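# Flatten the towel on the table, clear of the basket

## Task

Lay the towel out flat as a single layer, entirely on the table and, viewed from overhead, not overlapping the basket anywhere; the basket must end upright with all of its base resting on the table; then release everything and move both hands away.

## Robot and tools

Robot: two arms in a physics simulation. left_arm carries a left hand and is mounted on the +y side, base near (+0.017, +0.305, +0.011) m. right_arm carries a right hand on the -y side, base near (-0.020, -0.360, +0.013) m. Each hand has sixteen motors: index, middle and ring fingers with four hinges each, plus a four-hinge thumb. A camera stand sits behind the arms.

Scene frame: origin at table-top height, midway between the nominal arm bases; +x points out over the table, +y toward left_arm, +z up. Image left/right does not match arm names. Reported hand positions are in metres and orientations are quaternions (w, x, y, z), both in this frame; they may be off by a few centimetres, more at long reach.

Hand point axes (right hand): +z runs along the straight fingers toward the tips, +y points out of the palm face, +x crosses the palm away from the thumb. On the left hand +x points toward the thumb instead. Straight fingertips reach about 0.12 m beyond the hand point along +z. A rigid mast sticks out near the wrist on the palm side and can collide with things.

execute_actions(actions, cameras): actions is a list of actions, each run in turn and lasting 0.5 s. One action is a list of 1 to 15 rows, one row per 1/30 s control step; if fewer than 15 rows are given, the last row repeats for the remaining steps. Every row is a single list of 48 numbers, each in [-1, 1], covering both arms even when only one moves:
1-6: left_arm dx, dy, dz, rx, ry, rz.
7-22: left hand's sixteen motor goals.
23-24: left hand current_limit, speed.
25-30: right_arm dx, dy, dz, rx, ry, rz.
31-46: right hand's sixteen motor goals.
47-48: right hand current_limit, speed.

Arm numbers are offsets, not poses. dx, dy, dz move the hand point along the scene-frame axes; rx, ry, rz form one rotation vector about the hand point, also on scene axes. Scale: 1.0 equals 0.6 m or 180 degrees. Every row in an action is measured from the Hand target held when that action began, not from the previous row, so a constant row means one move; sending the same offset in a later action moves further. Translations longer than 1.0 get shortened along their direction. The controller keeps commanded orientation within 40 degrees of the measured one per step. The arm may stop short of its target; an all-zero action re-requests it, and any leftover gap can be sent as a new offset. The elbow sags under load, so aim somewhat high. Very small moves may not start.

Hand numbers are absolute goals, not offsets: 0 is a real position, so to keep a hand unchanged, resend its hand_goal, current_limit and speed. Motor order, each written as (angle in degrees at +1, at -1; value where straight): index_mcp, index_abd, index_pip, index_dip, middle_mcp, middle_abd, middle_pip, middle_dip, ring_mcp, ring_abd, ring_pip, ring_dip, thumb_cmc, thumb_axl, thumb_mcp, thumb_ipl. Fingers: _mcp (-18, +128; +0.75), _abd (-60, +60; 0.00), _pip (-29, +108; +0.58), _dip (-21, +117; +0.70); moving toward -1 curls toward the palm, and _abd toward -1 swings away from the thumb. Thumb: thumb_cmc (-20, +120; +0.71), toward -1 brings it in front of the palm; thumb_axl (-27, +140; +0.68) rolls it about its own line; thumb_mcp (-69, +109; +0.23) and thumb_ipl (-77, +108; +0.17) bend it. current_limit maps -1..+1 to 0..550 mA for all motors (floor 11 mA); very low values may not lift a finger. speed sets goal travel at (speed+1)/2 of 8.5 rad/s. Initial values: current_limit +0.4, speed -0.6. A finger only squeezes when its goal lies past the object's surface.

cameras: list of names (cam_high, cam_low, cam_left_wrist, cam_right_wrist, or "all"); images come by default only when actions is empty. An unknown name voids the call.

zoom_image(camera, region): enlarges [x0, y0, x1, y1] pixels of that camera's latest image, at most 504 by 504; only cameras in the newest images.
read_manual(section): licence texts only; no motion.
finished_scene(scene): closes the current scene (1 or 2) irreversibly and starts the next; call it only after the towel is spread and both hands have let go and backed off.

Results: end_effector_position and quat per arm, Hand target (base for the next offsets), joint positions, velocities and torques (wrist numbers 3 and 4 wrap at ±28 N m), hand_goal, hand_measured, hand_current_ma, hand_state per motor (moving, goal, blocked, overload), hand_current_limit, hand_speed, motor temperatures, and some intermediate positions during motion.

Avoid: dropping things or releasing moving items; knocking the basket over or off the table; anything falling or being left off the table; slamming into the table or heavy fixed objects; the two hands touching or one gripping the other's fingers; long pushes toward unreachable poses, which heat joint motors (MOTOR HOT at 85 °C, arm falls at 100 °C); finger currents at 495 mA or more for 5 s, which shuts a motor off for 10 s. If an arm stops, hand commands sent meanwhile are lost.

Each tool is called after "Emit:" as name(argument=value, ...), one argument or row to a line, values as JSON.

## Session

Scene 1 is solved. Now scene 2.

Emit:
execute_actions(
  actions=[],
)

Emit:
zoom_image(
  camera="cam_high",
  region=[150, 50, 504, 404],
)

Scene clock: 0.00 s.
left_arm: end_effector_position=(+0.4515, +0.0766, +0.3252) hand_goal=(+0.754, +0.000, +0.576, +0.696, +0.754, +0.000, +0.576, +0.696, +0.754, +0.000, +0.576, +0.696, +0.714, +0.678, +0.226, +0.168) hand_measured=(+0.754, +0.000, +0.576, +0.696, +0.754, +0.000, +0.576, +0.696, +0.754, +0.000, +0.576, +0.696, +0.714, +0.678, +0.226, +0.168) hand_current_ma=(+0, +0, +0, +0, +0, +0, +0, +0, +0, +0, +0, +0, +0, +0, +0, +0) hand_state=(goal, goal, goal, goal, goal, goal, goal, goal, goal, goal, goal, goal, goal, goal, goal, goal) hand_current_limit=0.40 hand_speed=-0.60 end_effector_quat_wxyz=(+0.694, +0.233, +0.628, +0.263) | right_arm: end_effector_position=(+0.7538, -0.2235, +0.3733) hand_goal=(+0.754, +0.000, +0.576, +0.696, +0.754, +0.000, +0.576, +0.696, +0.754, +0.000, +0.576, +0.696, +0.714, +0.678, +0.226, +0.168) hand_measured=(+0.754, +0.000, +0.576, +0.696, +0.754, +0.000, +0.576, +0.696, +0.754, +0.000, +0.576, +0.696, +0.714, +0.678, +0.226, +0.168) hand_current_ma=(+0, +0, +0, +0, +0, +0, +0, +0, +0, +0, +0, +0, +0, +0, +0, +0) hand_state=(goal, goal, goal, goal, goal, goal, goal, goal, goal, goal, goal, goal, goal, goal, goal, goal) hand_current_limit=0.40 hand_speed=-0.60 end_effector_quat_wxyz=(+0.293, +0.846, +0.101, +0.434)
Joint positions: left_arm=[-0.862 1.495 0.723 0.928 -0.858 -0.735] | right_arm=[0.405 2.121 2.207 -0.763 0.763 1.364]
Joint velocities: within noise
Joint torques (N m): no reading
Motor temperatures (°C): left_arm=[24 28 32 23 21 21] | right_arm=[22 25 39 22 21 23]
Heat: left arm: hottest elbow 32 °C; right arm: hottest elbow 39 °C.
Hand target: left_arm +0.4540, +0.0733, +0.3413; +0.707, +0.220, +0.621, +0.256 | right_arm +0.7563, -0.2228, +0.3860; +0.292, +0.841, +0.094, +0.446

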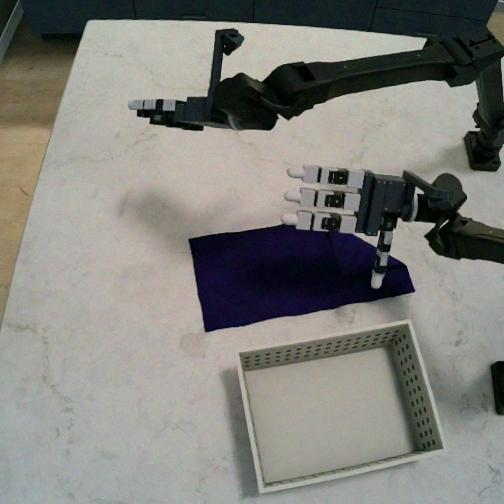

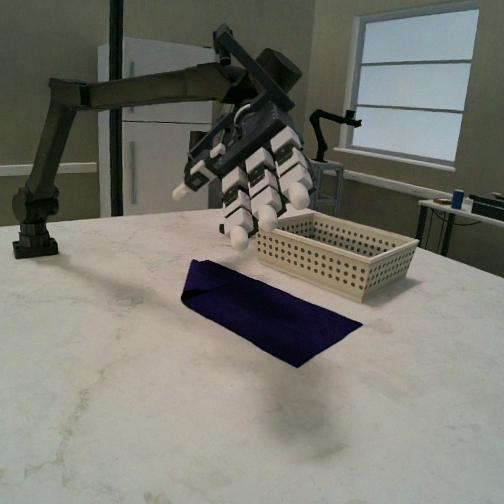

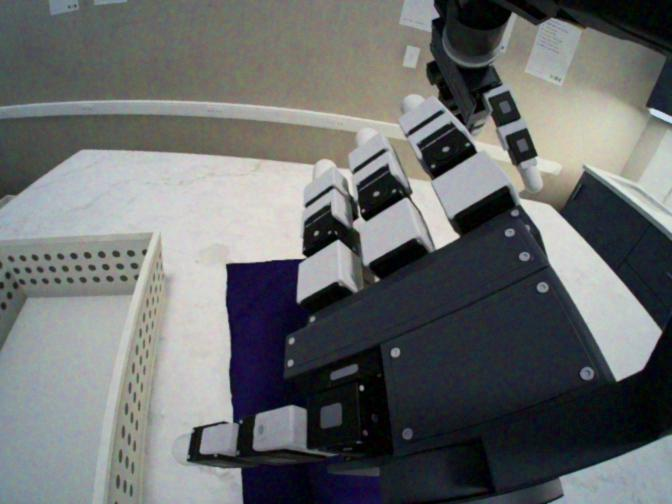

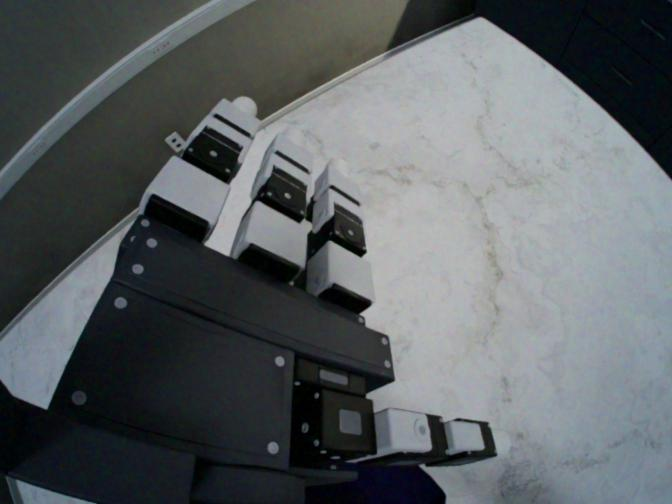

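Scaled by 1.424 from the camera's 504x504 image, which has a finer 720x720 frame.

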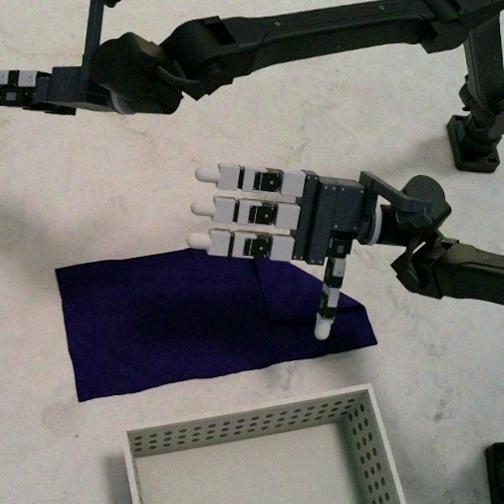

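Emit:
execute_actions(
  actions=[
    [[-0.015,-0.03,0,0.0723,0.0674,-0.0638,0.754,0,0.576,0.696,0.754,0,0.576,0.696,0.754,0,0.576,0.696,0.714,0.678,0.226,0.168,0.5,-0.6,0,0,0,0,0,0,0.754,0,0.576,0.696,0.754,0,0.576,0.696,0.754,0,0.576,0.696,0.714,0.678,0.226,0.168,0.4,-0.6]],
    [[-0.015,-0.03,0,0.0723,0.0674,-0.0638,0.754,0,0.576,0.696,0.754,0,0.576,0.696,0.754,0,0.576,0.696,0.714,0.678,0.226,0.168,0.5,-0.6,0,0,0,0,0,0,0.754,0,0.576,0.696,0.754,0,0.576,0.696,0.754,0,0.576,0.696,0.714,0.678,0.226,0.168,0.4,-0.6]],
    [[-0.015,-0.03,0,0.0723,0.0674,-0.0638,0.754,0,0.576,0.696,0.754,0,0.576,0.696,0.754,0,0.576,0.696,0.714,0.678,0.226,0.168,0.5,-0.6,0,0,0,0,0,0,0.754,0,0.576,0.696,0.754,0,0.576,0.696,0.754,0,0.576,0.696,0.714,0.678,0.226,0.168,0.4,-0.6]],
    [[-0.015,-0.03,0,0.0723,0.0674,-0.0638,0.754,0,0.576,0.696,0.754,0,0.576,0.696,0.754,0,0.576,0.696,0.714,0.678,0.226,0.168,0.5,-0.6,0,0,0,0,0,0,0.754,0,0.576,0.696,0.754,0,0.576,0.696,0.754,0,0.576,0.696,0.714,0.678,0.226,0.168,0.4,-0.6]],
    [[-0.015,-0.03,-0.02,0.0723,0.0674,-0.0638,0.754,0,0.576,0.696,0.754,0,0.576,0.696,0.754,0,0.576,0.696,0.714,0.678,0.226,0.168,0.5,-0.6,0,0,0,0,0,0,0.754,0,0.576,0.696,0.754,0,0.576,0.696,0.754,0,0.576,0.696,0.714,0.678,0.226,0.168,0.4,-0.6]],
    [[-0.015,-0.03,-0.02,0.0723,0.0674,-0.0638,0.754,0,0.576,0.696,0.754,0,0.576,0.696,0.754,0,0.576,0.696,0.714,0.678,0.226,0.168,0.5,-0.6,0,0,0,0,0,0,0.754,0,0.576,0.696,0.754,0,0.576,0.696,0.754,0,0.576,0.696,0.714,0.678,0.226,0.168,0.4,-0.6]],
  ],
  cameras=["cam_high", "cam_left_wrist", "cam_low"],
)

Emit:
zoom_image(
  camera="cam_high",
  region=[180, 200, 440, 350],
)

Emit:
zoom_image(
  camera="cam_low",
  region=[150, 230, 400, 380],
)

Scene clock: 69.13 s.
left_arm: end_effector_position=(+0.3865, -0.0330, +0.2852) hand_goal=(+0.754, +0.000, +0.576, +0.696, +0.754, +0.000, +0.576, +0.696, +0.754, +0.000, +0.576, +0.696, +0.714, +0.678, +0.226, +0.168) hand_measured=(+0.754, +0.002, +0.576, +0.696, +0.754, +0.002, +0.576, +0.696, +0.754, +0.002, +0.576, +0.696, +0.714, +0.678, +0.222, +0.168) hand_current_ma=(+0, +0, +0, +0, +0, +0, +0, +0, +0, +0, +0, +0, +0, +0, +0, +0) hand_state=(goal, goal, goal, goal, goal, goal, goal, goal, goal, goal, goal, goal, goal, goal, goal, goal) hand_current_limit=0.50 hand_speed=-0.60 end_effector_quat_wxyz=(-0.028, +0.920, +0.391, -0.014) | right_arm: end_effector_position=(+0.7538, -0.2235, +0.3733) hand_goal=(+0.754, +0.000, +0.576, +0.696, +0.754, +0.000, +0.576, +0.696, +0.754, +0.000, +0.576, +0.696, +0.714, +0.678, +0.226, +0.168) hand_measured=(+0.756, +0.000, +0.576, +0.696, +0.756, +0.000, +0.576, +0.696, +0.756, +0.000, +0.576, +0.696, +0.716, +0.678, +0.226, +0.168) hand_current_ma=(+2, +0, +0, +0, +1, +0, +0, +0, +2, +0, +0, +0, +2, +0, +0, +0) hand_state=(goal, goal, goal, goal, goal, goal, goal, goal, goal, goal, goal, goal, goal, goal, goal, goal) hand_current_limit=0.40 hand_speed=-0.60 end_effector_quat_wxyz=(+0.293, +0.846, +0.101, +0.434)
Joint positions: left_arm=[-0.791 1.468 1.501 -1.667 0.005 -0.021] | right_arm=[0.405 2.121 2.207 -0.763 0.763 1.364]
Joint torques (N m): left_arm=[1.03 -12.98 12.25 -0.51 -0.03 0.01] | right_arm=[0.26 -24 10.54 1.76 0.49 -0.13]
Motor temperatures (°C): left_arm=[24 28 36 23 21 21] | right_arm=[22 30 44 23 21 23]
Heat: left arm: hottest elbow 36 °C; right arm: hottest elbow 44 °C.
Hand target: left_arm +0.4000, -0.0347, +0.3173; +0.000, +0.920, +0.392, -0.001 | right_arm +0.7563, -0.2228, +0.3860; +0.292, +0.841, +0.094, +0.446
Off the commanded pose: left_arm 0.035 m, 4 deg | right_arm 0.013 m, 2 deg.
Step readings (end_effector_position of left_arm | right_arm):
0: (+0.4515, +0.0766, +0.3252) | (+0.7538, -0.2235, +0.3733)
1: (+0.4554, +0.0709, +0.3231) | (+0.7538, -0.2235, +0.3733)
2: (+0.4599, +0.0589, +0.3204) | (+0.7538, -0.2235, +0.3733)
4: (+0.4518, +0.0510, +0.3160) | (+0.7538, -0.2235, +0.3733)
8: (+0.4416, +0.0576, +0.3310) | (+0.7538, -0.2235, +0.3733)
15: (+0.4403, +0.0595, +0.3303) | (+0.7538, -0.2235, +0.3733)
16: (+0.4429, +0.0545, +0.3268) | (+0.7538, -0.2235, +0.3733)
17: (+0.4447, +0.0439, +0.3178) | (+0.7538, -0.2235, +0.3733)
19: (+0.4349, +0.0370, +0.3077) | (+0.7538, -0.2235, +0.3733)
23: (+0.4248, +0.0444, +0.3078) | (+0.7538, -0.2235, +0.3733)
30: (+0.4239, +0.0451, +0.3041) | (+0.7538, -0.2235, +0.3733)
31: (+0.4242, +0.0403, +0.3002) | (+0.7538, -0.2235, +0.3733)
32: (+0.4216, +0.0319, +0.2912) | (+0.7538, -0.2235, +0.3733)
34: (+0.4127, +0.0257, +0.2844) | (+0.7538, -0.2235, +0.3733)
38: (+0.4114, +0.0240, +0.2953) | (+0.7538, -0.2235, +0.3733)
45: (+0.4136, +0.0216, +0.3048) | (+0.7538, -0.2235, +0.3733)
46: (+0.4116, +0.0189, +0.3014) | (+0.7538, -0.2235, +0.3733)
47: (+0.4054, +0.0150, +0.2926) | (+0.7538, -0.2235, +0.3733)
49: (+0.3984, +0.0119, +0.2919) | (+0.7538, -0.2235, +0.3733)
53: (+0.4035, +0.0073, +0.3080) | (+0.7538, -0.2235, +0.3733)
60: (+0.4048, +0.0044, +0.3112) | (+0.7538, -0.2235, +0.3733)
61: (+0.4025, +0.0028, +0.3088) | (+0.7538, -0.2235, +0.3733)
62: (+0.3943, +0.0012, +0.3015) | (+0.7538, -0.2235, +0.3733)
64: (+0.3913, -0.0036, +0.2981) | (+0.7538, -0.2235, +0.3733)
68: (+0.3982, -0.0139, +0.2976) | (+0.7538, -0.2235, +0.3733)
75: (+0.3950, -0.0136, +0.2926) | (+0.7538, -0.2235, +0.3733)
76: (+0.3927, -0.0136, +0.2921) | (+0.7538, -0.2235, +0.3733)
77: (+0.3856, -0.0125, +0.2912) | (+0.7538, -0.2235, +0.3733)
79: (+0.3845, -0.0187, +0.2953) | (+0.7538, -0.2235, +0.3733)
83: (+0.3931, -0.0354, +0.2945) | (+0.7538, -0.2235, +0.3733)
90: (+0.3869, -0.0323, +0.2852) | (+0.7538, -0.2235, +0.3733)
Images, in order (width x height): cam_high 504x504, cam_low 504x504, cam_left_wrist 672x504.

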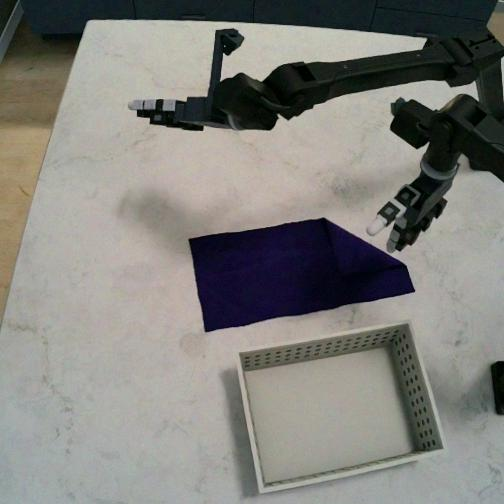

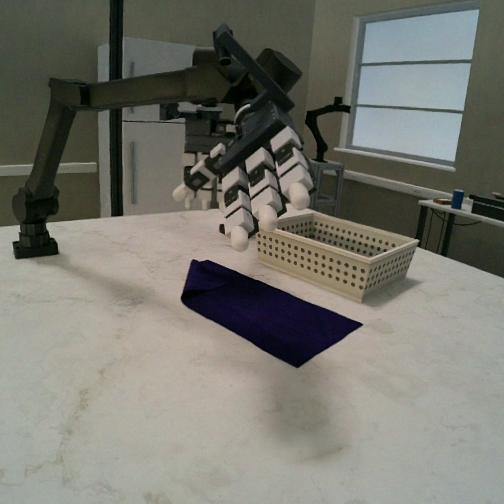

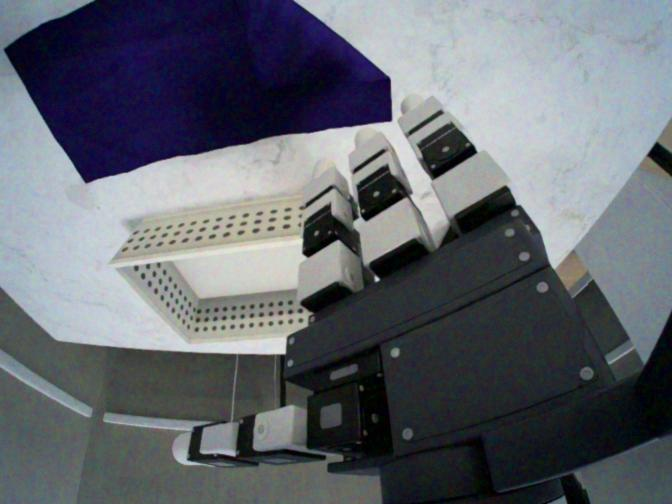

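Scaled by 1.938 from the camera's 504x504 image, which has a finer 720x720 frame.

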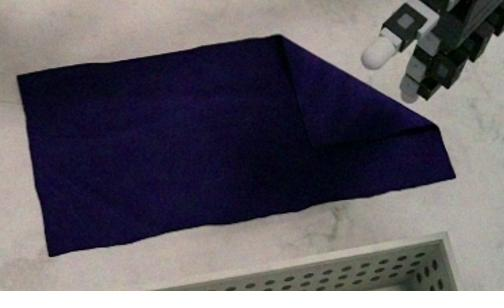

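Scaled by 2.016 from the camera's 504x504 image, which has a finer 720x720 frame.

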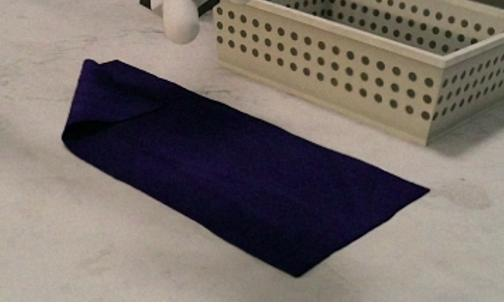

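Emit:
execute_actions(
  actions=[
    [[-0.019,0.003,0,-0.0281,0.0914,0.0747,-0.13,-0.093,0.1,0.4276,-0.479,0,-0.737,0.696,-0.479,0,-0.737,0.696,-0.571,0.678,0.2,0.0054,0.5,-0.5,0,0,0,0,0,0,0.754,0,0.576,0.696,0.754,0,0.576,0.696,0.754,0,0.576,0.696,0.714,0.678,0.226,0.168,0.4,-0.6]],
    [[-0.019,0.003,-0.03,-0.0281,0.0914,0.0747,-0.13,-0.093,0.1,0.4276,-0.479,0,-0.737,0.696,-0.479,0,-0.737,0.696,-0.571,0.678,0.2,0.0054,0.5,-0.5,0,0,0,0,0,0,0.754,0,0.576,0.696,0.754,0,0.576,0.696,0.754,0,0.576,0.696,0.714,0.678,0.226,0.168,0.4,-0.6]],
    [[-0.019,0.003,-0.05,-0.0281,0.0914,0.0747,-0.13,-0.093,0.1,0.4276,-0.479,0,-0.737,0.696,-0.479,0,-0.737,0.696,-0.571,0.678,0.2,0.0054,0.5,-0.5,0,0,0,0,0,0,0.754,0,0.576,0.696,0.754,0,0.576,0.696,0.754,0,0.576,0.696,0.714,0.678,0.226,0.168,0.4,-0.6]],
    [[-0.019,0.003,-0.07,-0.0281,0.0914,0.0747,-0.13,-0.093,0.1,0.4276,-0.479,0,-0.737,0.696,-0.479,0,-0.737,0.696,-0.571,0.678,0.2,0.0054,0.5,-0.5,0,0,0,0,0,0,0.754,0,0.576,0.696,0.754,0,0.576,0.696,0.754,0,0.576,0.696,0.714,0.678,0.226,0.168,0.4,-0.6]],
    [[-0.019,0.003,-0.07,-0.0281,0.0914,0.0747,-0.13,-0.093,0.1,0.4276,-0.479,0,-0.737,0.696,-0.479,0,-0.737,0.696,-0.571,0.678,0.2,0.0054,0.5,-0.5,0,0,0,0,0,0,0.754,0,0.576,0.696,0.754,0,0.576,0.696,0.754,0,0.576,0.696,0.714,0.678,0.226,0.168,0.4,-0.6]],
    [[0,0.003,-0.06,0,0,0,-0.13,-0.093,0.1,0.4276,-0.479,0,-0.737,0.696,-0.479,0,-0.737,0.696,-0.571,0.678,0.2,0.0054,0.5,-0.5,0,0,0,0,0,0,0.754,0,0.576,0.696,0.754,0,0.576,0.696,0.754,0,0.576,0.696,0.714,0.678,0.226,0.168,0.4,-0.6]],
  ],
  cameras=["cam_high", "cam_left_wrist", "cam_low"],
)

Emit:
zoom_image(
  camera="cam_left_wrist",
  region=[0, 0, 400, 300],
)

Emit:
zoom_image(
  camera="cam_high",
  region=[250, 180, 450, 330],
)

Emit:
zoom_image(
  camera="cam_low",
  region=[130, 180, 330, 340],
)

Scene clock: 96.23 s.
left_arm: end_effector_position=(+0.3377, -0.0227, +0.1465) hand_goal=(-0.130, -0.092, +0.100, +0.428, -0.478, +0.000, -0.736, +0.696, -0.478, +0.000, -0.736, +0.696, -0.570, +0.678, +0.200, +0.006) hand_measured=(-0.130, -0.090, +0.102, +0.430, -0.472, +0.002, -0.732, +0.696, -0.470, +0.002, -0.732, +0.696, -0.566, +0.678, +0.198, +0.006) hand_current_ma=(+0, +0, +0, +0, +1, +0, +0, +0, +1, +0, +0, +0, +0, +0, +0, +0) hand_state=(goal, goal, goal, goal, goal, goal, goal, goal, goal, goal, goal, goal, goal, goal, goal, goal) hand_current_limit=0.50 hand_speed=-0.50 end_effector_quat_wxyz=(-0.080, +0.329, +0.693, -0.637) | right_arm: end_effector_position=(+0.7538, -0.2235, +0.3733) hand_goal=(+0.754, +0.000, +0.576, +0.696, +0.754, +0.000, +0.576, +0.696, +0.754, +0.000, +0.576, +0.696, +0.714, +0.678, +0.226, +0.168) hand_measured=(+0.756, +0.000, +0.576, +0.696, +0.756, +0.000, +0.576, +0.696, +0.756, +0.000, +0.576, +0.696, +0.716, +0.678, +0.226, +0.168) hand_current_ma=(+2, +0, +0, +0, +1, +0, +0, +0, +2, +0, +0, +0, +2, +0, +0, +0) hand_state=(goal, goal, goal, goal, goal, goal, goal, goal, goal, goal, goal, goal, goal, goal, goal, goal) hand_current_limit=0.40 hand_speed=-0.60 end_effector_quat_wxyz=(+0.293, +0.846, +0.101, +0.434)
Joint positions: left_arm=[-0.455 1.727 1.239 -1.657 1.358 -0.667] | right_arm=[0.405 2.121 2.207 -0.763 0.763 1.364]
Joint torques (N m): left_arm=[0.97 -14.62 6.49 -0.17 0.95 0.13] | right_arm=[0.26 -24.18 10.51 1.76 0.48 -0.13]
Heat: left arm: hottest elbow 39 °C; right arm: hottest elbow 45 °C.
Hand target: left_arm +0.3430, -0.0239, +0.1493; -0.067, +0.336, +0.688, -0.639 | right_arm +0.7563, -0.2228, +0.3860; +0.292, +0.841, +0.094, +0.446
Off the commanded pose: left_arm 0.006 m, 2 deg | right_arm 0.013 m, 2 deg.
Step readings (end_effector_position of left_arm | right_arm):
0: (+0.3865, -0.0330, +0.2852) | (+0.7538, -0.2235, +0.3733)
1: (+0.3819, -0.0360, +0.2840) | (+0.7538, -0.2235, +0.3733)
2: (+0.3716, -0.0435, +0.2827) | (+0.7538, -0.2235, +0.3733)
4: (+0.3673, -0.0446, +0.2824) | (+0.7538, -0.2235, +0.3733)
8: (+0.3746, -0.0341, +0.2814) | (+0.7538, -0.2235, +0.3733)
15: (+0.3789, -0.0277, +0.2809) | (+0.7538, -0.2235, +0.3733)
16: (+0.3728, -0.0325, +0.2812) | (+0.7538, -0.2235, +0.3733)
17: (+0.3623, -0.0440, +0.2841) | (+0.7538, -0.2235, +0.3733)
19: (+0.3580, -0.0462, +0.2856) | (+0.7538, -0.2235, +0.3733)
23: (+0.3658, -0.0335, +0.2829) | (+0.7538, -0.2235, +0.3733)
30: (+0.3696, -0.0261, +0.2817) | (+0.7538, -0.2235, +0.3733)
31: (+0.3634, -0.0331, +0.2839) | (+0.7538, -0.2235, +0.3733)
32: (+0.3531, -0.0460, +0.2883) | (+0.7538, -0.2235, +0.3733)
34: (+0.3533, -0.0480, +0.2866) | (+0.7538, -0.2235, +0.3733)
38: (+0.3631, -0.0353, +0.2727) | (+0.7538, -0.2235, +0.3733)
45: (+0.3674, -0.0291, +0.2662) | (+0.7538, -0.2235, +0.3733)
46: (+0.3615, -0.0369, +0.2681) | (+0.7538, -0.2235, +0.3733)
47: (+0.3525, -0.0491, +0.2735) | (+0.7538, -0.2235, +0.3733)
49: (+0.3460, -0.0454, +0.2608) | (+0.7538, -0.2235, +0.3733)
53: (+0.3506, -0.0304, +0.2261) | (+0.7538, -0.2235, +0.3733)
60: (+0.3571, -0.0272, +0.2150) | (+0.7538, -0.2235, +0.3733)
61: (+0.3523, -0.0349, +0.2195) | (+0.7538, -0.2235, +0.3733)
62: (+0.3465, -0.0459, +0.2275) | (+0.7538, -0.2235, +0.3733)
64: (+0.3406, -0.0422, +0.2154) | (+0.7538, -0.2235, +0.3733)
68: (+0.3398, -0.0275, +0.1817) | (+0.7538, -0.2235, +0.3733)
75: (+0.3430, -0.0247, +0.1732) | (+0.7538, -0.2235, +0.3733)
76: (+0.3428, -0.0247, +0.1715) | (+0.7538, -0.2235, +0.3733)
77: (+0.3424, -0.0247, +0.1696) | (+0.7538, -0.2235, +0.3733)
79: (+0.3394, -0.0234, +0.1616) | (+0.7538, -0.2235, +0.3733)
83: (+0.3370, -0.0223, +0.1490) | (+0.7538, -0.2235, +0.3733)
90: (+0.3375, -0.0226, +0.1465) | (+0.7538, -0.2235, +0.3733)
Images, in order (width x height): cam_high 504x504, cam_low 504x504, cam_left_wrist 672x504.

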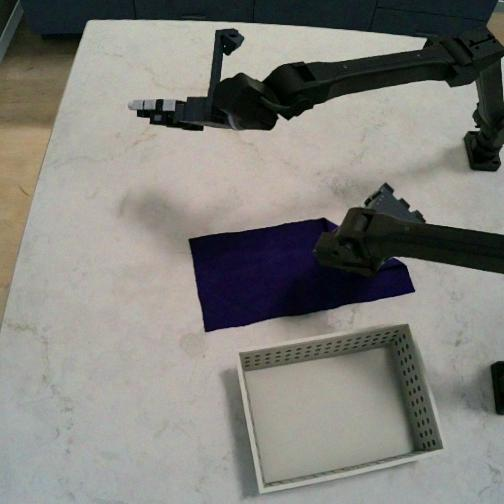

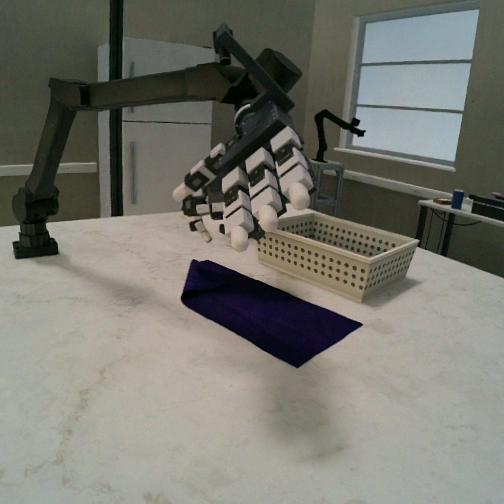

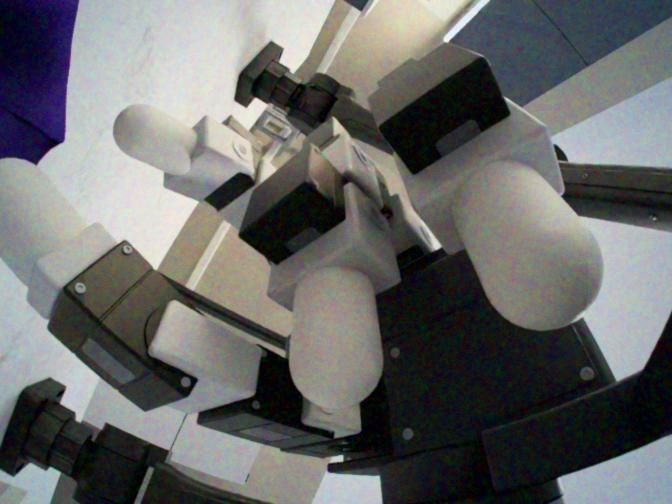

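Scaled by 1.260 from the camera's 672x504 image, which has a finer 960x720 frame.

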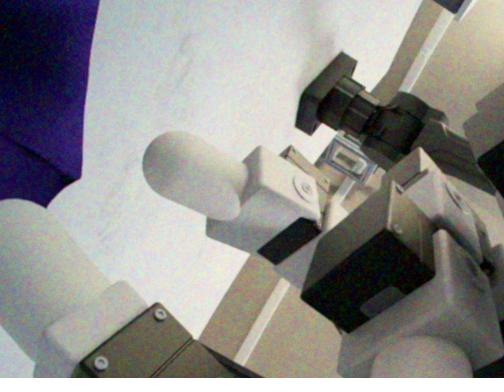

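Scaled by 2.520 from the camera's 504x504 image, which has a finer 720x720 frame.

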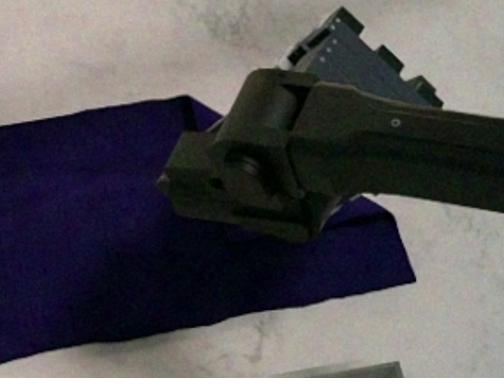

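Scaled by 2.520 from the camera's 504x504 image, which has a finer 720x720 frame.

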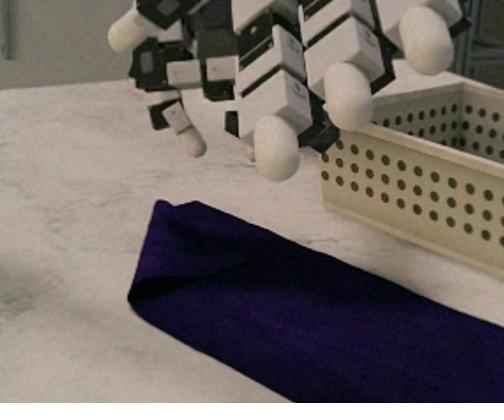

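Emit:
execute_actions(
  actions=[
    [[0.005,-0.005,-0.06,0,0,0,-0.13,-0.093,0.1,0.4276,-0.479,0,-0.737,0.696,-0.479,0,-0.737,0.696,-0.571,0.678,0.2,0.0054,0.5,-0.5,-0.06,-0.09,0,0,0,0,0.754,0,0.576,0.696,0.754,0,0.576,0.696,0.754,0,0.576,0.696,0.714,0.678,0.226,0.168,0.4,-0.6]],
    [[0.003,0,-0.05,0,0,0,-0.13,-0.093,0.1,0.4276,-0.479,0,-0.737,0.696,-0.479,0,-0.737,0.696,-0.571,0.678,0.2,0.0054,0.5,-0.5,-0.06,-0.09,0,0,0,0,0.754,0,0.576,0.696,0.754,0,0.576,0.696,0.754,0,0.576,0.696,0.714,0.678,0.226,0.168,0.4,-0.6]],
    [[0,0,0,0,0,0,-0.13,-0.093,0.1,0.4276,-0.479,0,-0.737,0.696,-0.479,0,-0.737,0.696,-0.571,0.678,0.2,0.0054,0.5,-0.5,-0.06,-0.09,0,0,0,0,0.754,0,0.576,0.696,0.754,0,0.576,0.696,0.754,0,0.576,0.696,0.714,0.678,0.226,0.168,0.4,-0.6]],
  ],
  cameras=["cam_high", "cam_left_wrist", "cam_low"],
)

Emit:
zoom_image(
  camera="cam_left_wrist",
  region=[0, 0, 300, 250],
)

Emit:
zoom_image(
  camera="cam_low",
  region=[130, 180, 330, 340],
)

Scene clock: 107.07 s.
left_arm: end_effector_position=(+0.3437, -0.0258, +0.0808) hand_goal=(-0.130, -0.092, +0.100, +0.428, -0.478, +0.000, -0.736, +0.696, -0.478, +0.000, -0.736, +0.696, -0.570, +0.678, +0.200, +0.006) hand_measured=(-0.130, -0.090, +0.102, +0.430, -0.472, +0.002, -0.732, +0.696, -0.470, +0.002, -0.732, +0.696, -0.566, +0.678, +0.198, +0.006) hand_current_ma=(+0, +0, +0, +0, +1, +0, +0, +0, +1, +0, +0, +0, +0, +0, +0, +0) hand_state=(goal, goal, goal, goal, goal, goal, goal, goal, goal, goal, goal, goal, goal, goal, goal, goal) hand_current_limit=0.50 hand_speed=-0.50 end_effector_quat_wxyz=(-0.076, +0.333, +0.691, -0.637) | right_arm: end_effector_position=(+0.6431, -0.3937, +0.3709) hand_goal=(+0.754, +0.000, +0.576, +0.696, +0.754, +0.000, +0.576, +0.696, +0.754, +0.000, +0.576, +0.696, +0.714, +0.678, +0.226, +0.168) hand_measured=(+0.762, +0.002, +0.578, +0.696, +0.760, +0.002, +0.576, +0.696, +0.762, +0.002, +0.576, +0.696, +0.722, +0.678, +0.224, +0.168) hand_current_ma=(+7, +1, +0, +0, +6, +1, +0, +0, +6, +1, +0, +0, +8, +0, -2, +0) hand_state=(goal, goal, goal, goal, goal, goal, goal, goal, goal, goal, goal, goal, goal, goal, goal, goal) hand_current_limit=0.40 hand_speed=-0.60 end_effector_quat_wxyz=(+0.292, +0.850, +0.089, +0.429)
Joint positions: left_arm=[-0.455 1.833 1.188 -1.499 1.358 -0.658] | right_arm=[0.206 1.659 1.514 -0.454 0.613 1.244]
Joint torques (N m): left_arm=[0.79 -15.56 5.68 -0.08 0.95 0.01] | right_arm=[0.67 -17.79 9.91 2.55 0.23 -0.29]
Heat: left arm: hottest elbow 38 °C; right arm: hottest elbow 45 °C.
Hand target: left_arm +0.3478, -0.0269, +0.0833; -0.067, +0.336, +0.688, -0.639 | right_arm +0.6483, -0.3848, +0.3860; +0.292, +0.841, +0.094, +0.446
Off the commanded pose: left_arm 0.005 m, 1 deg | right_arm 0.018 m, 2 deg.
Step readings (end_effector_position of left_arm | right_arm):
0: (+0.3377, -0.0227, +0.1465) | (+0.7538, -0.2235, +0.3733)
1: (+0.3381, -0.0229, +0.1446) | (+0.7532, -0.2234, +0.3713)
2: (+0.3409, -0.0244, +0.1415) | (+0.7452, -0.2282, +0.3632)
4: (+0.3423, -0.0250, +0.1312) | (+0.7274, -0.2414, +0.3528)
8: (+0.3419, -0.0249, +0.1117) | (+0.7164, -0.2673, +0.3582)
15: (+0.3422, -0.0250, +0.1078) | (+0.7174, -0.2869, +0.3755)
16: (+0.3426, -0.0252, +0.1071) | (+0.7171, -0.2862, +0.3731)
17: (+0.3444, -0.0261, +0.1048) | (+0.7106, -0.2899, +0.3653)
19: (+0.3456, -0.0267, +0.0975) | (+0.6918, -0.2991, +0.3540)
23: (+0.3440, -0.0259, +0.0832) | (+0.6798, -0.3217, +0.3591)
30: (+0.3437, -0.0258, +0.0808) | (+0.6806, -0.3387, +0.3705)
31: (+0.3437, -0.0258, +0.0808) | (+0.6802, -0.3380, +0.3684)
32: (+0.3437, -0.0258, +0.0808) | (+0.6755, -0.3406, +0.3615)
34: (+0.3437, -0.0258, +0.0808) | (+0.6576, -0.3509, +0.3533)
38: (+0.3437, -0.0258, +0.0808) | (+0.6437, -0.3788, +0.3601)
45: (+0.3437, -0.0258, +0.0808) | (+0.6429, -0.3947, +0.3707)
Images, in order (width x height): cam_high 504x504, cam_low 504x504, cam_left_wrist 672x504.

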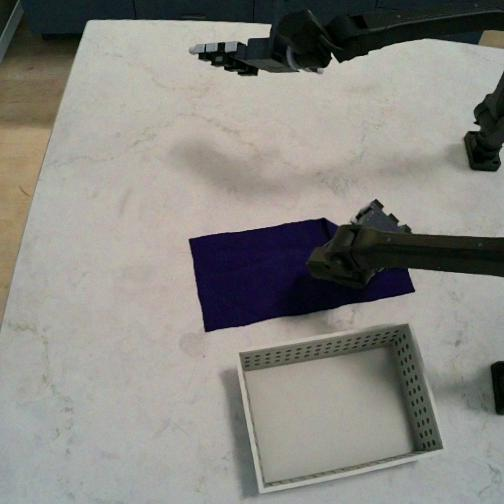

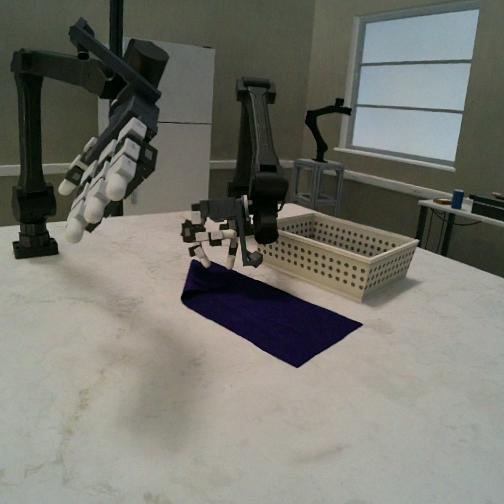

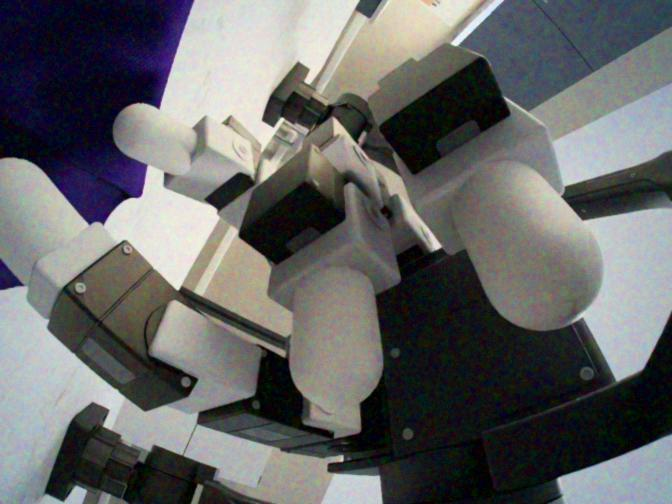

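Scaled by 1.680 from the camera's 672x504 image, which has a finer 960x720 frame.

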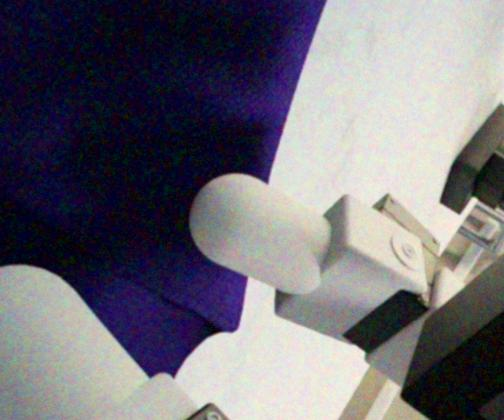

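Scaled by 2.520 from the camera's 504x504 image, which has a finer 720x720 frame.

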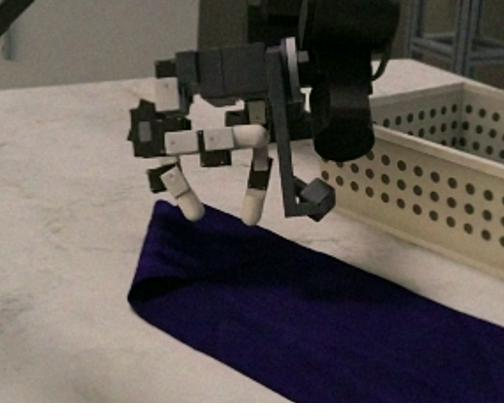

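Emit:
execute_actions(
  actions=[
    [[0,0,-0.045,0,0,0,-0.13,-0.093,0.1,0.4276,-0.479,0,-0.737,0.696,-0.479,0,-0.737,0.696,-0.571,0.678,0.2,0.0054,0.5,-0.5,-0.05,-0.05,0,0,0,0,0.754,0,0.576,0.696,0.754,0,0.576,0.696,0.754,0,0.576,0.696,0.714,0.678,0.226,0.168,0.4,-0.6]],
    [[0,0,-0.02,0,0,0,-0.13,-0.093,0.1,0.4276,-0.479,0,-0.737,0.696,-0.479,0,-0.737,0.696,-0.571,0.678,0.2,0.0054,0.5,-0.5,0,0,0,0,0,0,0.754,0,0.576,0.696,0.754,0,0.576,0.696,0.754,0,0.576,0.696,0.714,0.678,0.226,0.168,0.4,-0.6]],
  ],
  cameras=["cam_left_wrist", "cam_low"],
)

Emit:
zoom_image(
  camera="cam_left_wrist",
  region=[0, 0, 300, 300],
)

Emit:
zoom_image(
  camera="cam_low",
  region=[130, 180, 330, 340],
)

Scene clock: 116.47 s.
left_arm: end_effector_position=(+0.3432, -0.0296, +0.0534) hand_goal=(-0.130, -0.092, +0.100, +0.428, -0.478, +0.000, -0.736, +0.696, -0.478, +0.000, -0.736, +0.696, -0.570, +0.678, +0.200, +0.006) hand_measured=(-0.140, -0.094, +0.086, +0.418, -0.472, +0.002, -0.732, +0.696, -0.470, +0.002, -0.732, +0.696, -0.566, +0.678, +0.198, +0.006) hand_current_ma=(-2, +0, -3, -2, +1, +0, +0, +0, +1, +0, +0, +0, +0, +0, +0, +0) hand_state=(goal, goal, goal, goal, goal, goal, goal, goal, goal, goal, goal, goal, goal, goal, goal, goal) hand_current_limit=0.50 hand_speed=-0.50 end_effector_quat_wxyz=(-0.071, +0.340, +0.687, -0.638) | right_arm: end_effector_position=(+0.6146, -0.4162, +0.3702) hand_goal=(+0.754, +0.000, +0.576, +0.696, +0.754, +0.000, +0.576, +0.696, +0.754, +0.000, +0.576, +0.696, +0.714, +0.678, +0.226, +0.168) hand_measured=(+0.760, +0.002, +0.578, +0.696, +0.760, +0.002, +0.576, +0.696, +0.760, +0.002, +0.576, +0.696, +0.722, +0.678, +0.224, +0.168) hand_current_ma=(+5, +1, +0, +0, +4, +1, +0, +0, +5, +1, +0, +0, +8, +0, -2, +0) hand_state=(goal, goal, goal, goal, goal, goal, goal, goal, goal, goal, goal, goal, goal, goal, goal, goal) hand_current_limit=0.40 hand_speed=-0.60 end_effector_quat_wxyz=(+0.289, +0.850, +0.093, +0.430)
Joint positions: left_arm=[-0.463 1.876 1.165 -1.416 1.362 -0.656] | right_arm=[0.173 1.57 1.402 -0.417 0.576 1.217]
Joint torques (N m): left_arm=[0.79 -13.74 4.89 0.29 0.84 0.01] | right_arm=[-0.38 -16.5 9.66 2.58 0.22 -0.32]
Heat: left arm: hottest elbow 37 °C; right arm: hottest elbow 46 °C.
Hand target: left_arm +0.3478, -0.0269, +0.0443; -0.067, +0.336, +0.688, -0.639 | right_arm +0.6183, -0.4148, +0.3860; +0.292, +0.841, +0.094, +0.446
Off the commanded pose: left_arm 0.011 m, 1 deg | right_arm 0.016 m, 2 deg.
Step readings (end_effector_position of left_arm | right_arm):
0: (+0.3437, -0.0258, +0.0808) | (+0.6431, -0.3937, +0.3709)
1: (+0.3438, -0.0258, +0.0796) | (+0.6426, -0.3929, +0.3687)
2: (+0.3457, -0.0267, +0.0772) | (+0.6393, -0.3930, +0.3651)
4: (+0.3461, -0.0270, +0.0694) | (+0.6255, -0.3969, +0.3597)
8: (+0.3442, -0.0260, +0.0564) | (+0.6154, -0.4076, +0.3650)
15: (+0.3437, -0.0259, +0.0549) | (+0.6148, -0.4162, +0.3692)
16: (+0.3442, -0.0262, +0.0547) | (+0.6145, -0.4162, +0.3701)
17: (+0.3446, -0.0264, +0.0541) | (+0.6145, -0.4162, +0.3701)
19: (+0.3448, -0.0274, +0.0540) | (+0.6145, -0.4162, +0.3701)
23: (+0.3446, -0.0288, +0.0538) | (+0.6146, -0.4162, +0.3702)
30: (+0.3432, -0.0296, +0.0534) | (+0.6146, -0.4162, +0.3702)
Images, in order (width x height): cam_low 504x504, cam_left_wrist 672x504.

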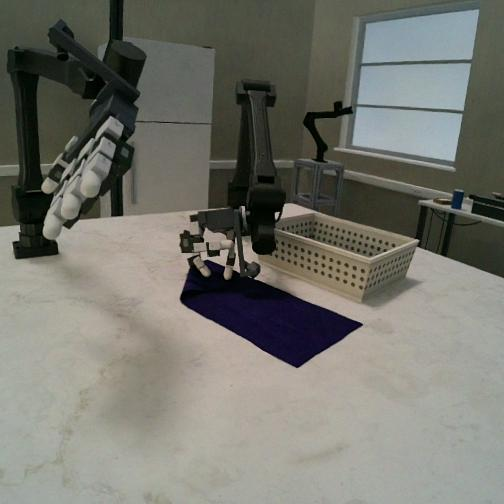

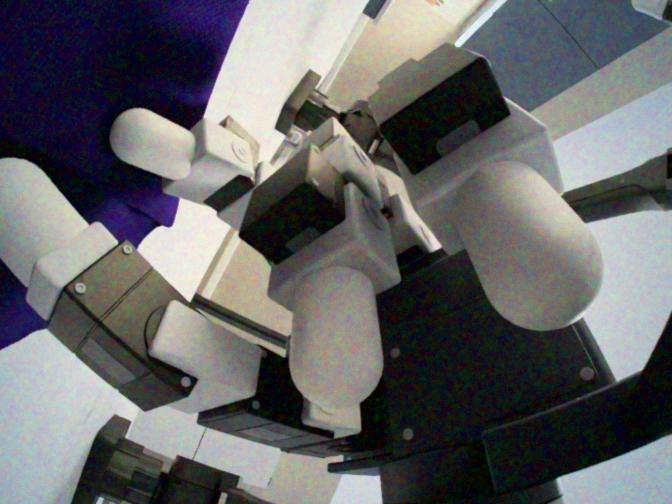

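Scaled by 1.680 from the camera's 672x504 image, which has a finer 960x720 frame.

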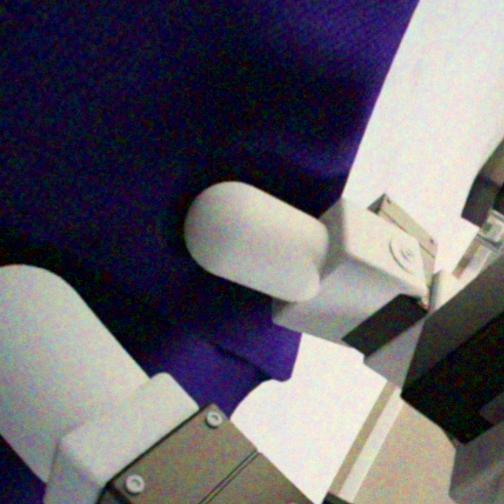

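Scaled by 2.520 from the camera's 504x504 image, which has a finer 720x720 frame.

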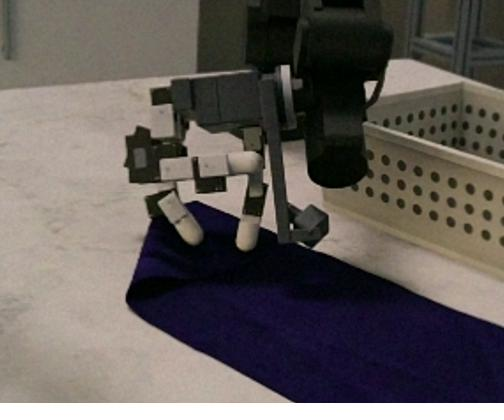

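Emit:
execute_actions(
  actions=[
    [[0,0,-0.012,0,0,0,-0.18,-0.093,0.14,0.4276,-0.479,0,-0.737,0.696,-0.479,0,-0.737,0.696,-0.571,0.678,0.17,0.0054,0.6,-0.85,0,0,0,0,0,0,0.754,0,0.576,0.696,0.754,0,0.576,0.696,0.754,0,0.576,0.696,0.714,0.678,0.226,0.168,0.4,-0.6]],
    [[0,0,0,0,0,0,-0.26,-0.093,0.2,0.4276,-0.479,0,-0.737,0.696,-0.479,0,-0.737,0.696,-0.571,0.678,0.11,0.0054,0.6,-0.85,0,0,0,0,0,0,0.754,0,0.576,0.696,0.754,0,0.576,0.696,0.754,0,0.576,0.696,0.714,0.678,0.226,0.168,0.4,-0.6]],
    [[0,0,0,0,0,0,-0.38,-0.093,0.25,0.4276,-0.479,0,-0.737,0.696,-0.479,0,-0.737,0.696,-0.571,0.678,0.05,0.0054,0.6,-0.85,0,0,0,0,0,0,0.754,0,0.576,0.696,0.754,0,0.576,0.696,0.754,0,0.576,0.696,0.714,0.678,0.226,0.168,0.4,-0.6]],
    [[0,0,0,0,0,0,-0.55,-0.093,0.28,0.4276,-0.479,0,-0.737,0.696,-0.479,0,-0.737,0.696,-0.571,0.678,0.0,0.0054,0.6,-0.85,0,0,0,0,0,0,0.754,0,0.576,0.696,0.754,0,0.576,0.696,0.754,0,0.576,0.696,0.714,0.678,0.226,0.168,0.4,-0.6]],
  ],
  cameras=["cam_left_wrist", "cam_low"],
)

Emit:
zoom_image(
  camera="cam_left_wrist",
  region=[0, 0, 300, 300],
)

Emit:
zoom_image(
  camera="cam_low",
  region=[130, 180, 330, 340],
)

Scene clock: 126.00 s.
left_arm: end_effector_position=(+0.3430, -0.0331, +0.0538) hand_goal=(-0.550, -0.092, +0.280, +0.428, -0.478, +0.000, -0.736, +0.696, -0.478, +0.000, -0.736, +0.696, -0.570, +0.678, +0.000, +0.006) hand_measured=(-0.358, -0.106, +0.304, +0.432, -0.472, +0.002, -0.732, +0.696, -0.470, +0.002, -0.732, +0.696, -0.570, +0.678, +0.064, +0.028) hand_current_ma=(+440, -3, +8, +0, +1, +0, +0, +0, +1, +0, +0, +0, +0, +0, +106, +13) hand_state=(blocked, goal, blocked, goal, goal, goal, goal, goal, goal, goal, goal, goal, goal, goal, blocked, blocked) hand_current_limit=0.60 hand_speed=-0.85 end_effector_quat_wxyz=(-0.068, +0.337, +0.684, -0.644) | right_arm: end_effector_position=(+0.6146, -0.4162, +0.3702) hand_goal=(+0.754, +0.000, +0.576, +0.696, +0.754, +0.000, +0.576, +0.696, +0.754, +0.000, +0.576, +0.696, +0.714, +0.678, +0.226, +0.168) hand_measured=(+0.760, +0.002, +0.578, +0.696, +0.760, +0.002, +0.576, +0.696, +0.760, +0.002, +0.576, +0.696, +0.722, +0.678, +0.224, +0.168) hand_current_ma=(+5, +1, +0, +0, +4, +1, +0, +0, +5, +1, +0, +0, +8, +0, -2, +0) hand_state=(goal, goal, goal, goal, goal, goal, goal, goal, goal, goal, goal, goal, goal, goal, goal, goal) hand_current_limit=0.40 hand_speed=-0.60 end_effector_quat_wxyz=(+0.289, +0.850, +0.093, +0.430)
Joint positions: left_arm=[-0.466 1.879 1.163 -1.408 1.38 -0.658] | right_arm=[0.173 1.57 1.402 -0.417 0.576 1.217]
Joint torques (N m): left_arm=[0.79 -13.04 4.63 0.29 0.36 0.04] | right_arm=[-0.38 -16.38 9.7 2.59 0.21 -0.32]
Heat: left arm: hottest elbow 36 °C; right arm: hottest elbow 47 °C.
Hand target: left_arm +0.3478, -0.0269, +0.0371; -0.067, +0.336, +0.688, -0.639 | right_arm +0.6183, -0.4148, +0.3860; +0.292, +0.841, +0.094, +0.446
Off the commanded pose: left_arm 0.018 m, 1 deg | right_arm 0.016 m, 2 deg.
Step readings (end_effector_position of left_arm | right_arm):
0: (+0.3432, -0.0296, +0.0534) | (+0.6146, -0.4162, +0.3702)
1: (+0.3432, -0.0296, +0.0534) | (+0.6146, -0.4162, +0.3702)
2: (+0.3431, -0.0298, +0.0529) | (+0.6146, -0.4162, +0.3702)
4: (+0.3423, -0.0308, +0.0526) | (+0.6146, -0.4162, +0.3702)
8: (+0.3418, -0.0313, +0.0526) | (+0.6146, -0.4162, +0.3702)
15: (+0.3418, -0.0313, +0.0526) | (+0.6146, -0.4162, +0.3702)
16: (+0.3418, -0.0313, +0.0526) | (+0.6146, -0.4162, +0.3702)
17: (+0.3418, -0.0315, +0.0528) | (+0.6146, -0.4162, +0.3702)
19: (+0.3419, -0.0317, +0.0530) | (+0.6146, -0.4162, +0.3702)
23: (+0.3426, -0.0321, +0.0528) | (+0.6146, -0.4162, +0.3702)
30: (+0.3429, -0.0322, +0.0528) | (+0.6146, -0.4162, +0.3702)
31: (+0.3429, -0.0322, +0.0528) | (+0.6146, -0.4162, +0.3702)
32: (+0.3429, -0.0322, +0.0528) | (+0.6146, -0.4162, +0.3702)
34: (+0.3429, -0.0324, +0.0530) | (+0.6146, -0.4162, +0.3702)
38: (+0.3429, -0.0324, +0.0530) | (+0.6146, -0.4162, +0.3702)
45: (+0.3429, -0.0324, +0.0530) | (+0.6146, -0.4162, +0.3702)
46: (+0.3429, -0.0324, +0.0530) | (+0.6146, -0.4162, +0.3702)
47: (+0.3429, -0.0326, +0.0532) | (+0.6146, -0.4162, +0.3702)
49: (+0.3429, -0.0329, +0.0536) | (+0.6146, -0.4162, +0.3702)
53: (+0.3430, -0.0331, +0.0538) | (+0.6146, -0.4162, +0.3702)
60: (+0.3430, -0.0331, +0.0538) | (+0.6146, -0.4162, +0.3702)
Images, in order (width x height): cam_low 504x504, cam_left_wrist 672x504.

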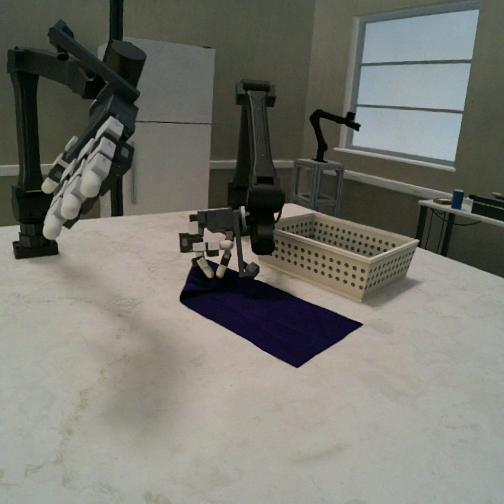

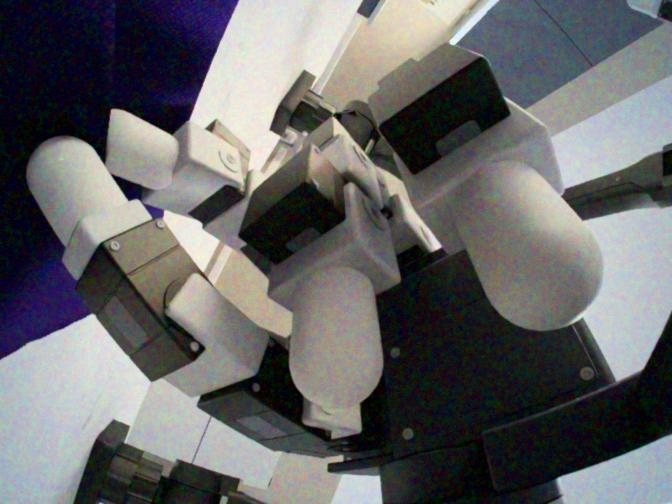

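Scaled by 1.680 from the camera's 672x504 image, which has a finer 960x720 frame.

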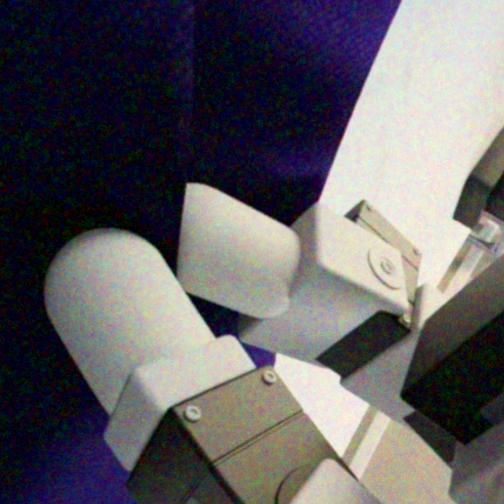

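Scaled by 2.520 from the camera's 504x504 image, which has a finer 720x720 frame.

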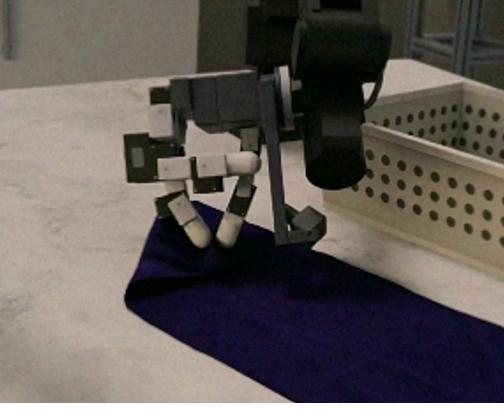

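Emit:
execute_actions(
  actions=[
    [[0,0,0.05,0,0,0,-0.55,-0.093,0.28,0.4276,-0.479,0,-0.737,0.696,-0.479,0,-0.737,0.696,-0.571,0.678,0.0,0.0054,0.6,-0.85,0,0,0,0,0,0,0.754,0,0.576,0.696,0.754,0,0.576,0.696,0.754,0,0.576,0.696,0.714,0.678,0.226,0.168,0.4,-0.6]],
    [[0,0,0.05,0,0,0,-0.55,-0.093,0.28,0.4276,-0.479,0,-0.737,0.696,-0.479,0,-0.737,0.696,-0.571,0.678,0.0,0.0054,0.6,-0.85,0,0,0,0,0,0,0.754,0,0.576,0.696,0.754,0,0.576,0.696,0.754,0,0.576,0.696,0.714,0.678,0.226,0.168,0.4,-0.6]],
  ],
  cameras=["cam_high", "cam_low"],
)

Emit:
zoom_image(
  camera="cam_low",
  region=[130, 180, 330, 340],
)

Emit:
zoom_image(
  camera="cam_high",
  region=[250, 180, 450, 330],
)

Scene clock: 132.07 s.
left_arm: end_effector_position=(+0.3327, -0.0255, +0.0822) hand_goal=(-0.550, -0.092, +0.280, +0.428, -0.478, +0.000, -0.736, +0.696, -0.478, +0.000, -0.736, +0.696, -0.570, +0.678, +0.000, +0.006) hand_measured=(-0.372, -0.098, +0.316, +0.444, -0.472, +0.002, -0.732, +0.696, -0.470, +0.002, -0.732, +0.696, -0.568, +0.678, +0.064, +0.030) hand_current_ma=(+440, +0, +19, +5, +1, +0, +0, +0, +1, +0, +0, +0, +0, +0, +106, +17) hand_state=(blocked, goal, blocked, goal, goal, goal, goal, goal, goal, goal, goal, goal, goal, goal, blocked, blocked) hand_current_limit=0.60 hand_speed=-0.85 end_effector_quat_wxyz=(-0.082, +0.331, +0.690, -0.638) | right_arm: end_effector_position=(+0.6146, -0.4162, +0.3702) hand_goal=(+0.754, +0.000, +0.576, +0.696, +0.754, +0.000, +0.576, +0.696, +0.754, +0.000, +0.576, +0.696, +0.714, +0.678, +0.226, +0.168) hand_measured=(+0.760, +0.002, +0.578, +0.696, +0.760, +0.002, +0.576, +0.696, +0.760, +0.002, +0.576, +0.696, +0.722, +0.678, +0.224, +0.168) hand_current_ma=(+5, +1, +0, +0, +4, +1, +0, +0, +5, +1, +0, +0, +8, +0, -2, +0) hand_state=(goal, goal, goal, goal, goal, goal, goal, goal, goal, goal, goal, goal, goal, goal, goal, goal) hand_current_limit=0.40 hand_speed=-0.60 end_effector_quat_wxyz=(+0.289, +0.850, +0.093, +0.430)
Joint positions: left_arm=[-0.465 1.816 1.163 -1.497 1.365 -0.662] | right_arm=[0.173 1.57 1.402 -0.417 0.576 1.217]
Joint torques (N m): left_arm=[0.79 -15.74 8.27 -1.36 0.69 -0.03] | right_arm=[-0.26 -16.79 9.74 2.56 0.21 -0.33]
Heat: left arm: hottest elbow 36 °C; right arm: hottest elbow 47 °C.
Hand target: left_arm +0.3478, -0.0269, +0.0971; -0.067, +0.336, +0.688, -0.639 | right_arm +0.6183, -0.4148, +0.3860; +0.292, +0.841, +0.094, +0.446
Off the commanded pose: left_arm 0.021 m, 2 deg | right_arm 0.016 m, 2 deg.
Step readings (end_effector_position of left_arm | right_arm):
0: (+0.3430, -0.0331, +0.0538) | (+0.6146, -0.4162, +0.3702)
1: (+0.3428, -0.0331, +0.0545) | (+0.6146, -0.4162, +0.3702)
2: (+0.3423, -0.0319, +0.0542) | (+0.6146, -0.4162, +0.3702)
4: (+0.3414, -0.0302, +0.0560) | (+0.6146, -0.4162, +0.3702)
8: (+0.3408, -0.0297, +0.0567) | (+0.6146, -0.4162, +0.3702)
15: (+0.3405, -0.0296, +0.0567) | (+0.6146, -0.4162, +0.3702)
16: (+0.3399, -0.0293, +0.0577) | (+0.6146, -0.4162, +0.3702)
17: (+0.3376, -0.0281, +0.0597) | (+0.6146, -0.4162, +0.3702)
19: (+0.3348, -0.0265, +0.0670) | (+0.6146, -0.4162, +0.3702)
23: (+0.3334, -0.0258, +0.0800) | (+0.6146, -0.4162, +0.3702)
30: (+0.3327, -0.0255, +0.0822) | (+0.6146, -0.4162, +0.3702)
Images, in order (width x height): cam_high 504x504, cam_low 504x504.

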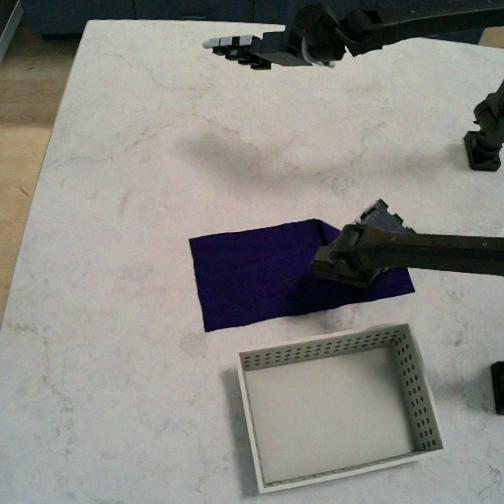

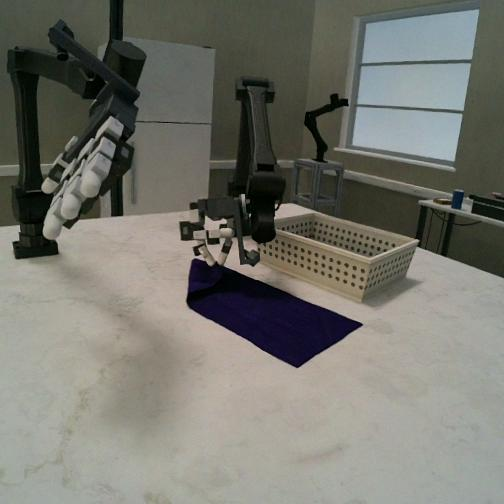

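Scaled by 2.520 from the camera's 504x504 image, which has a finer 720x720 frame.

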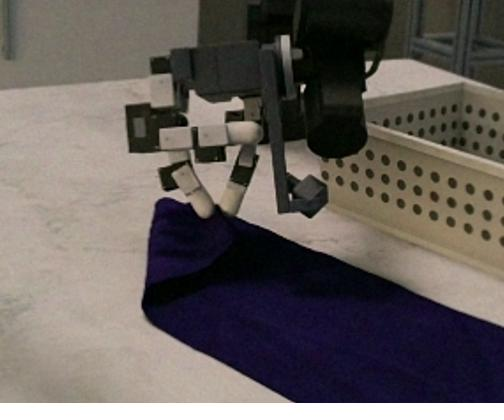

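Scaled by 2.520 from the camera's 504x504 image, which has a finer 720x720 frame.

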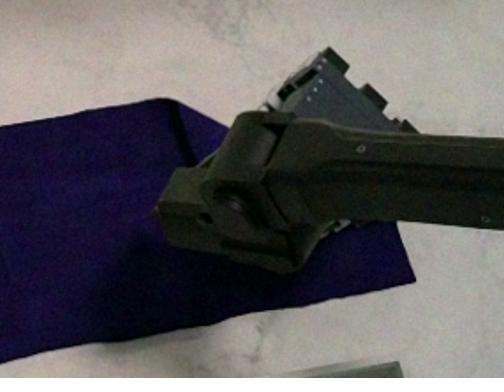

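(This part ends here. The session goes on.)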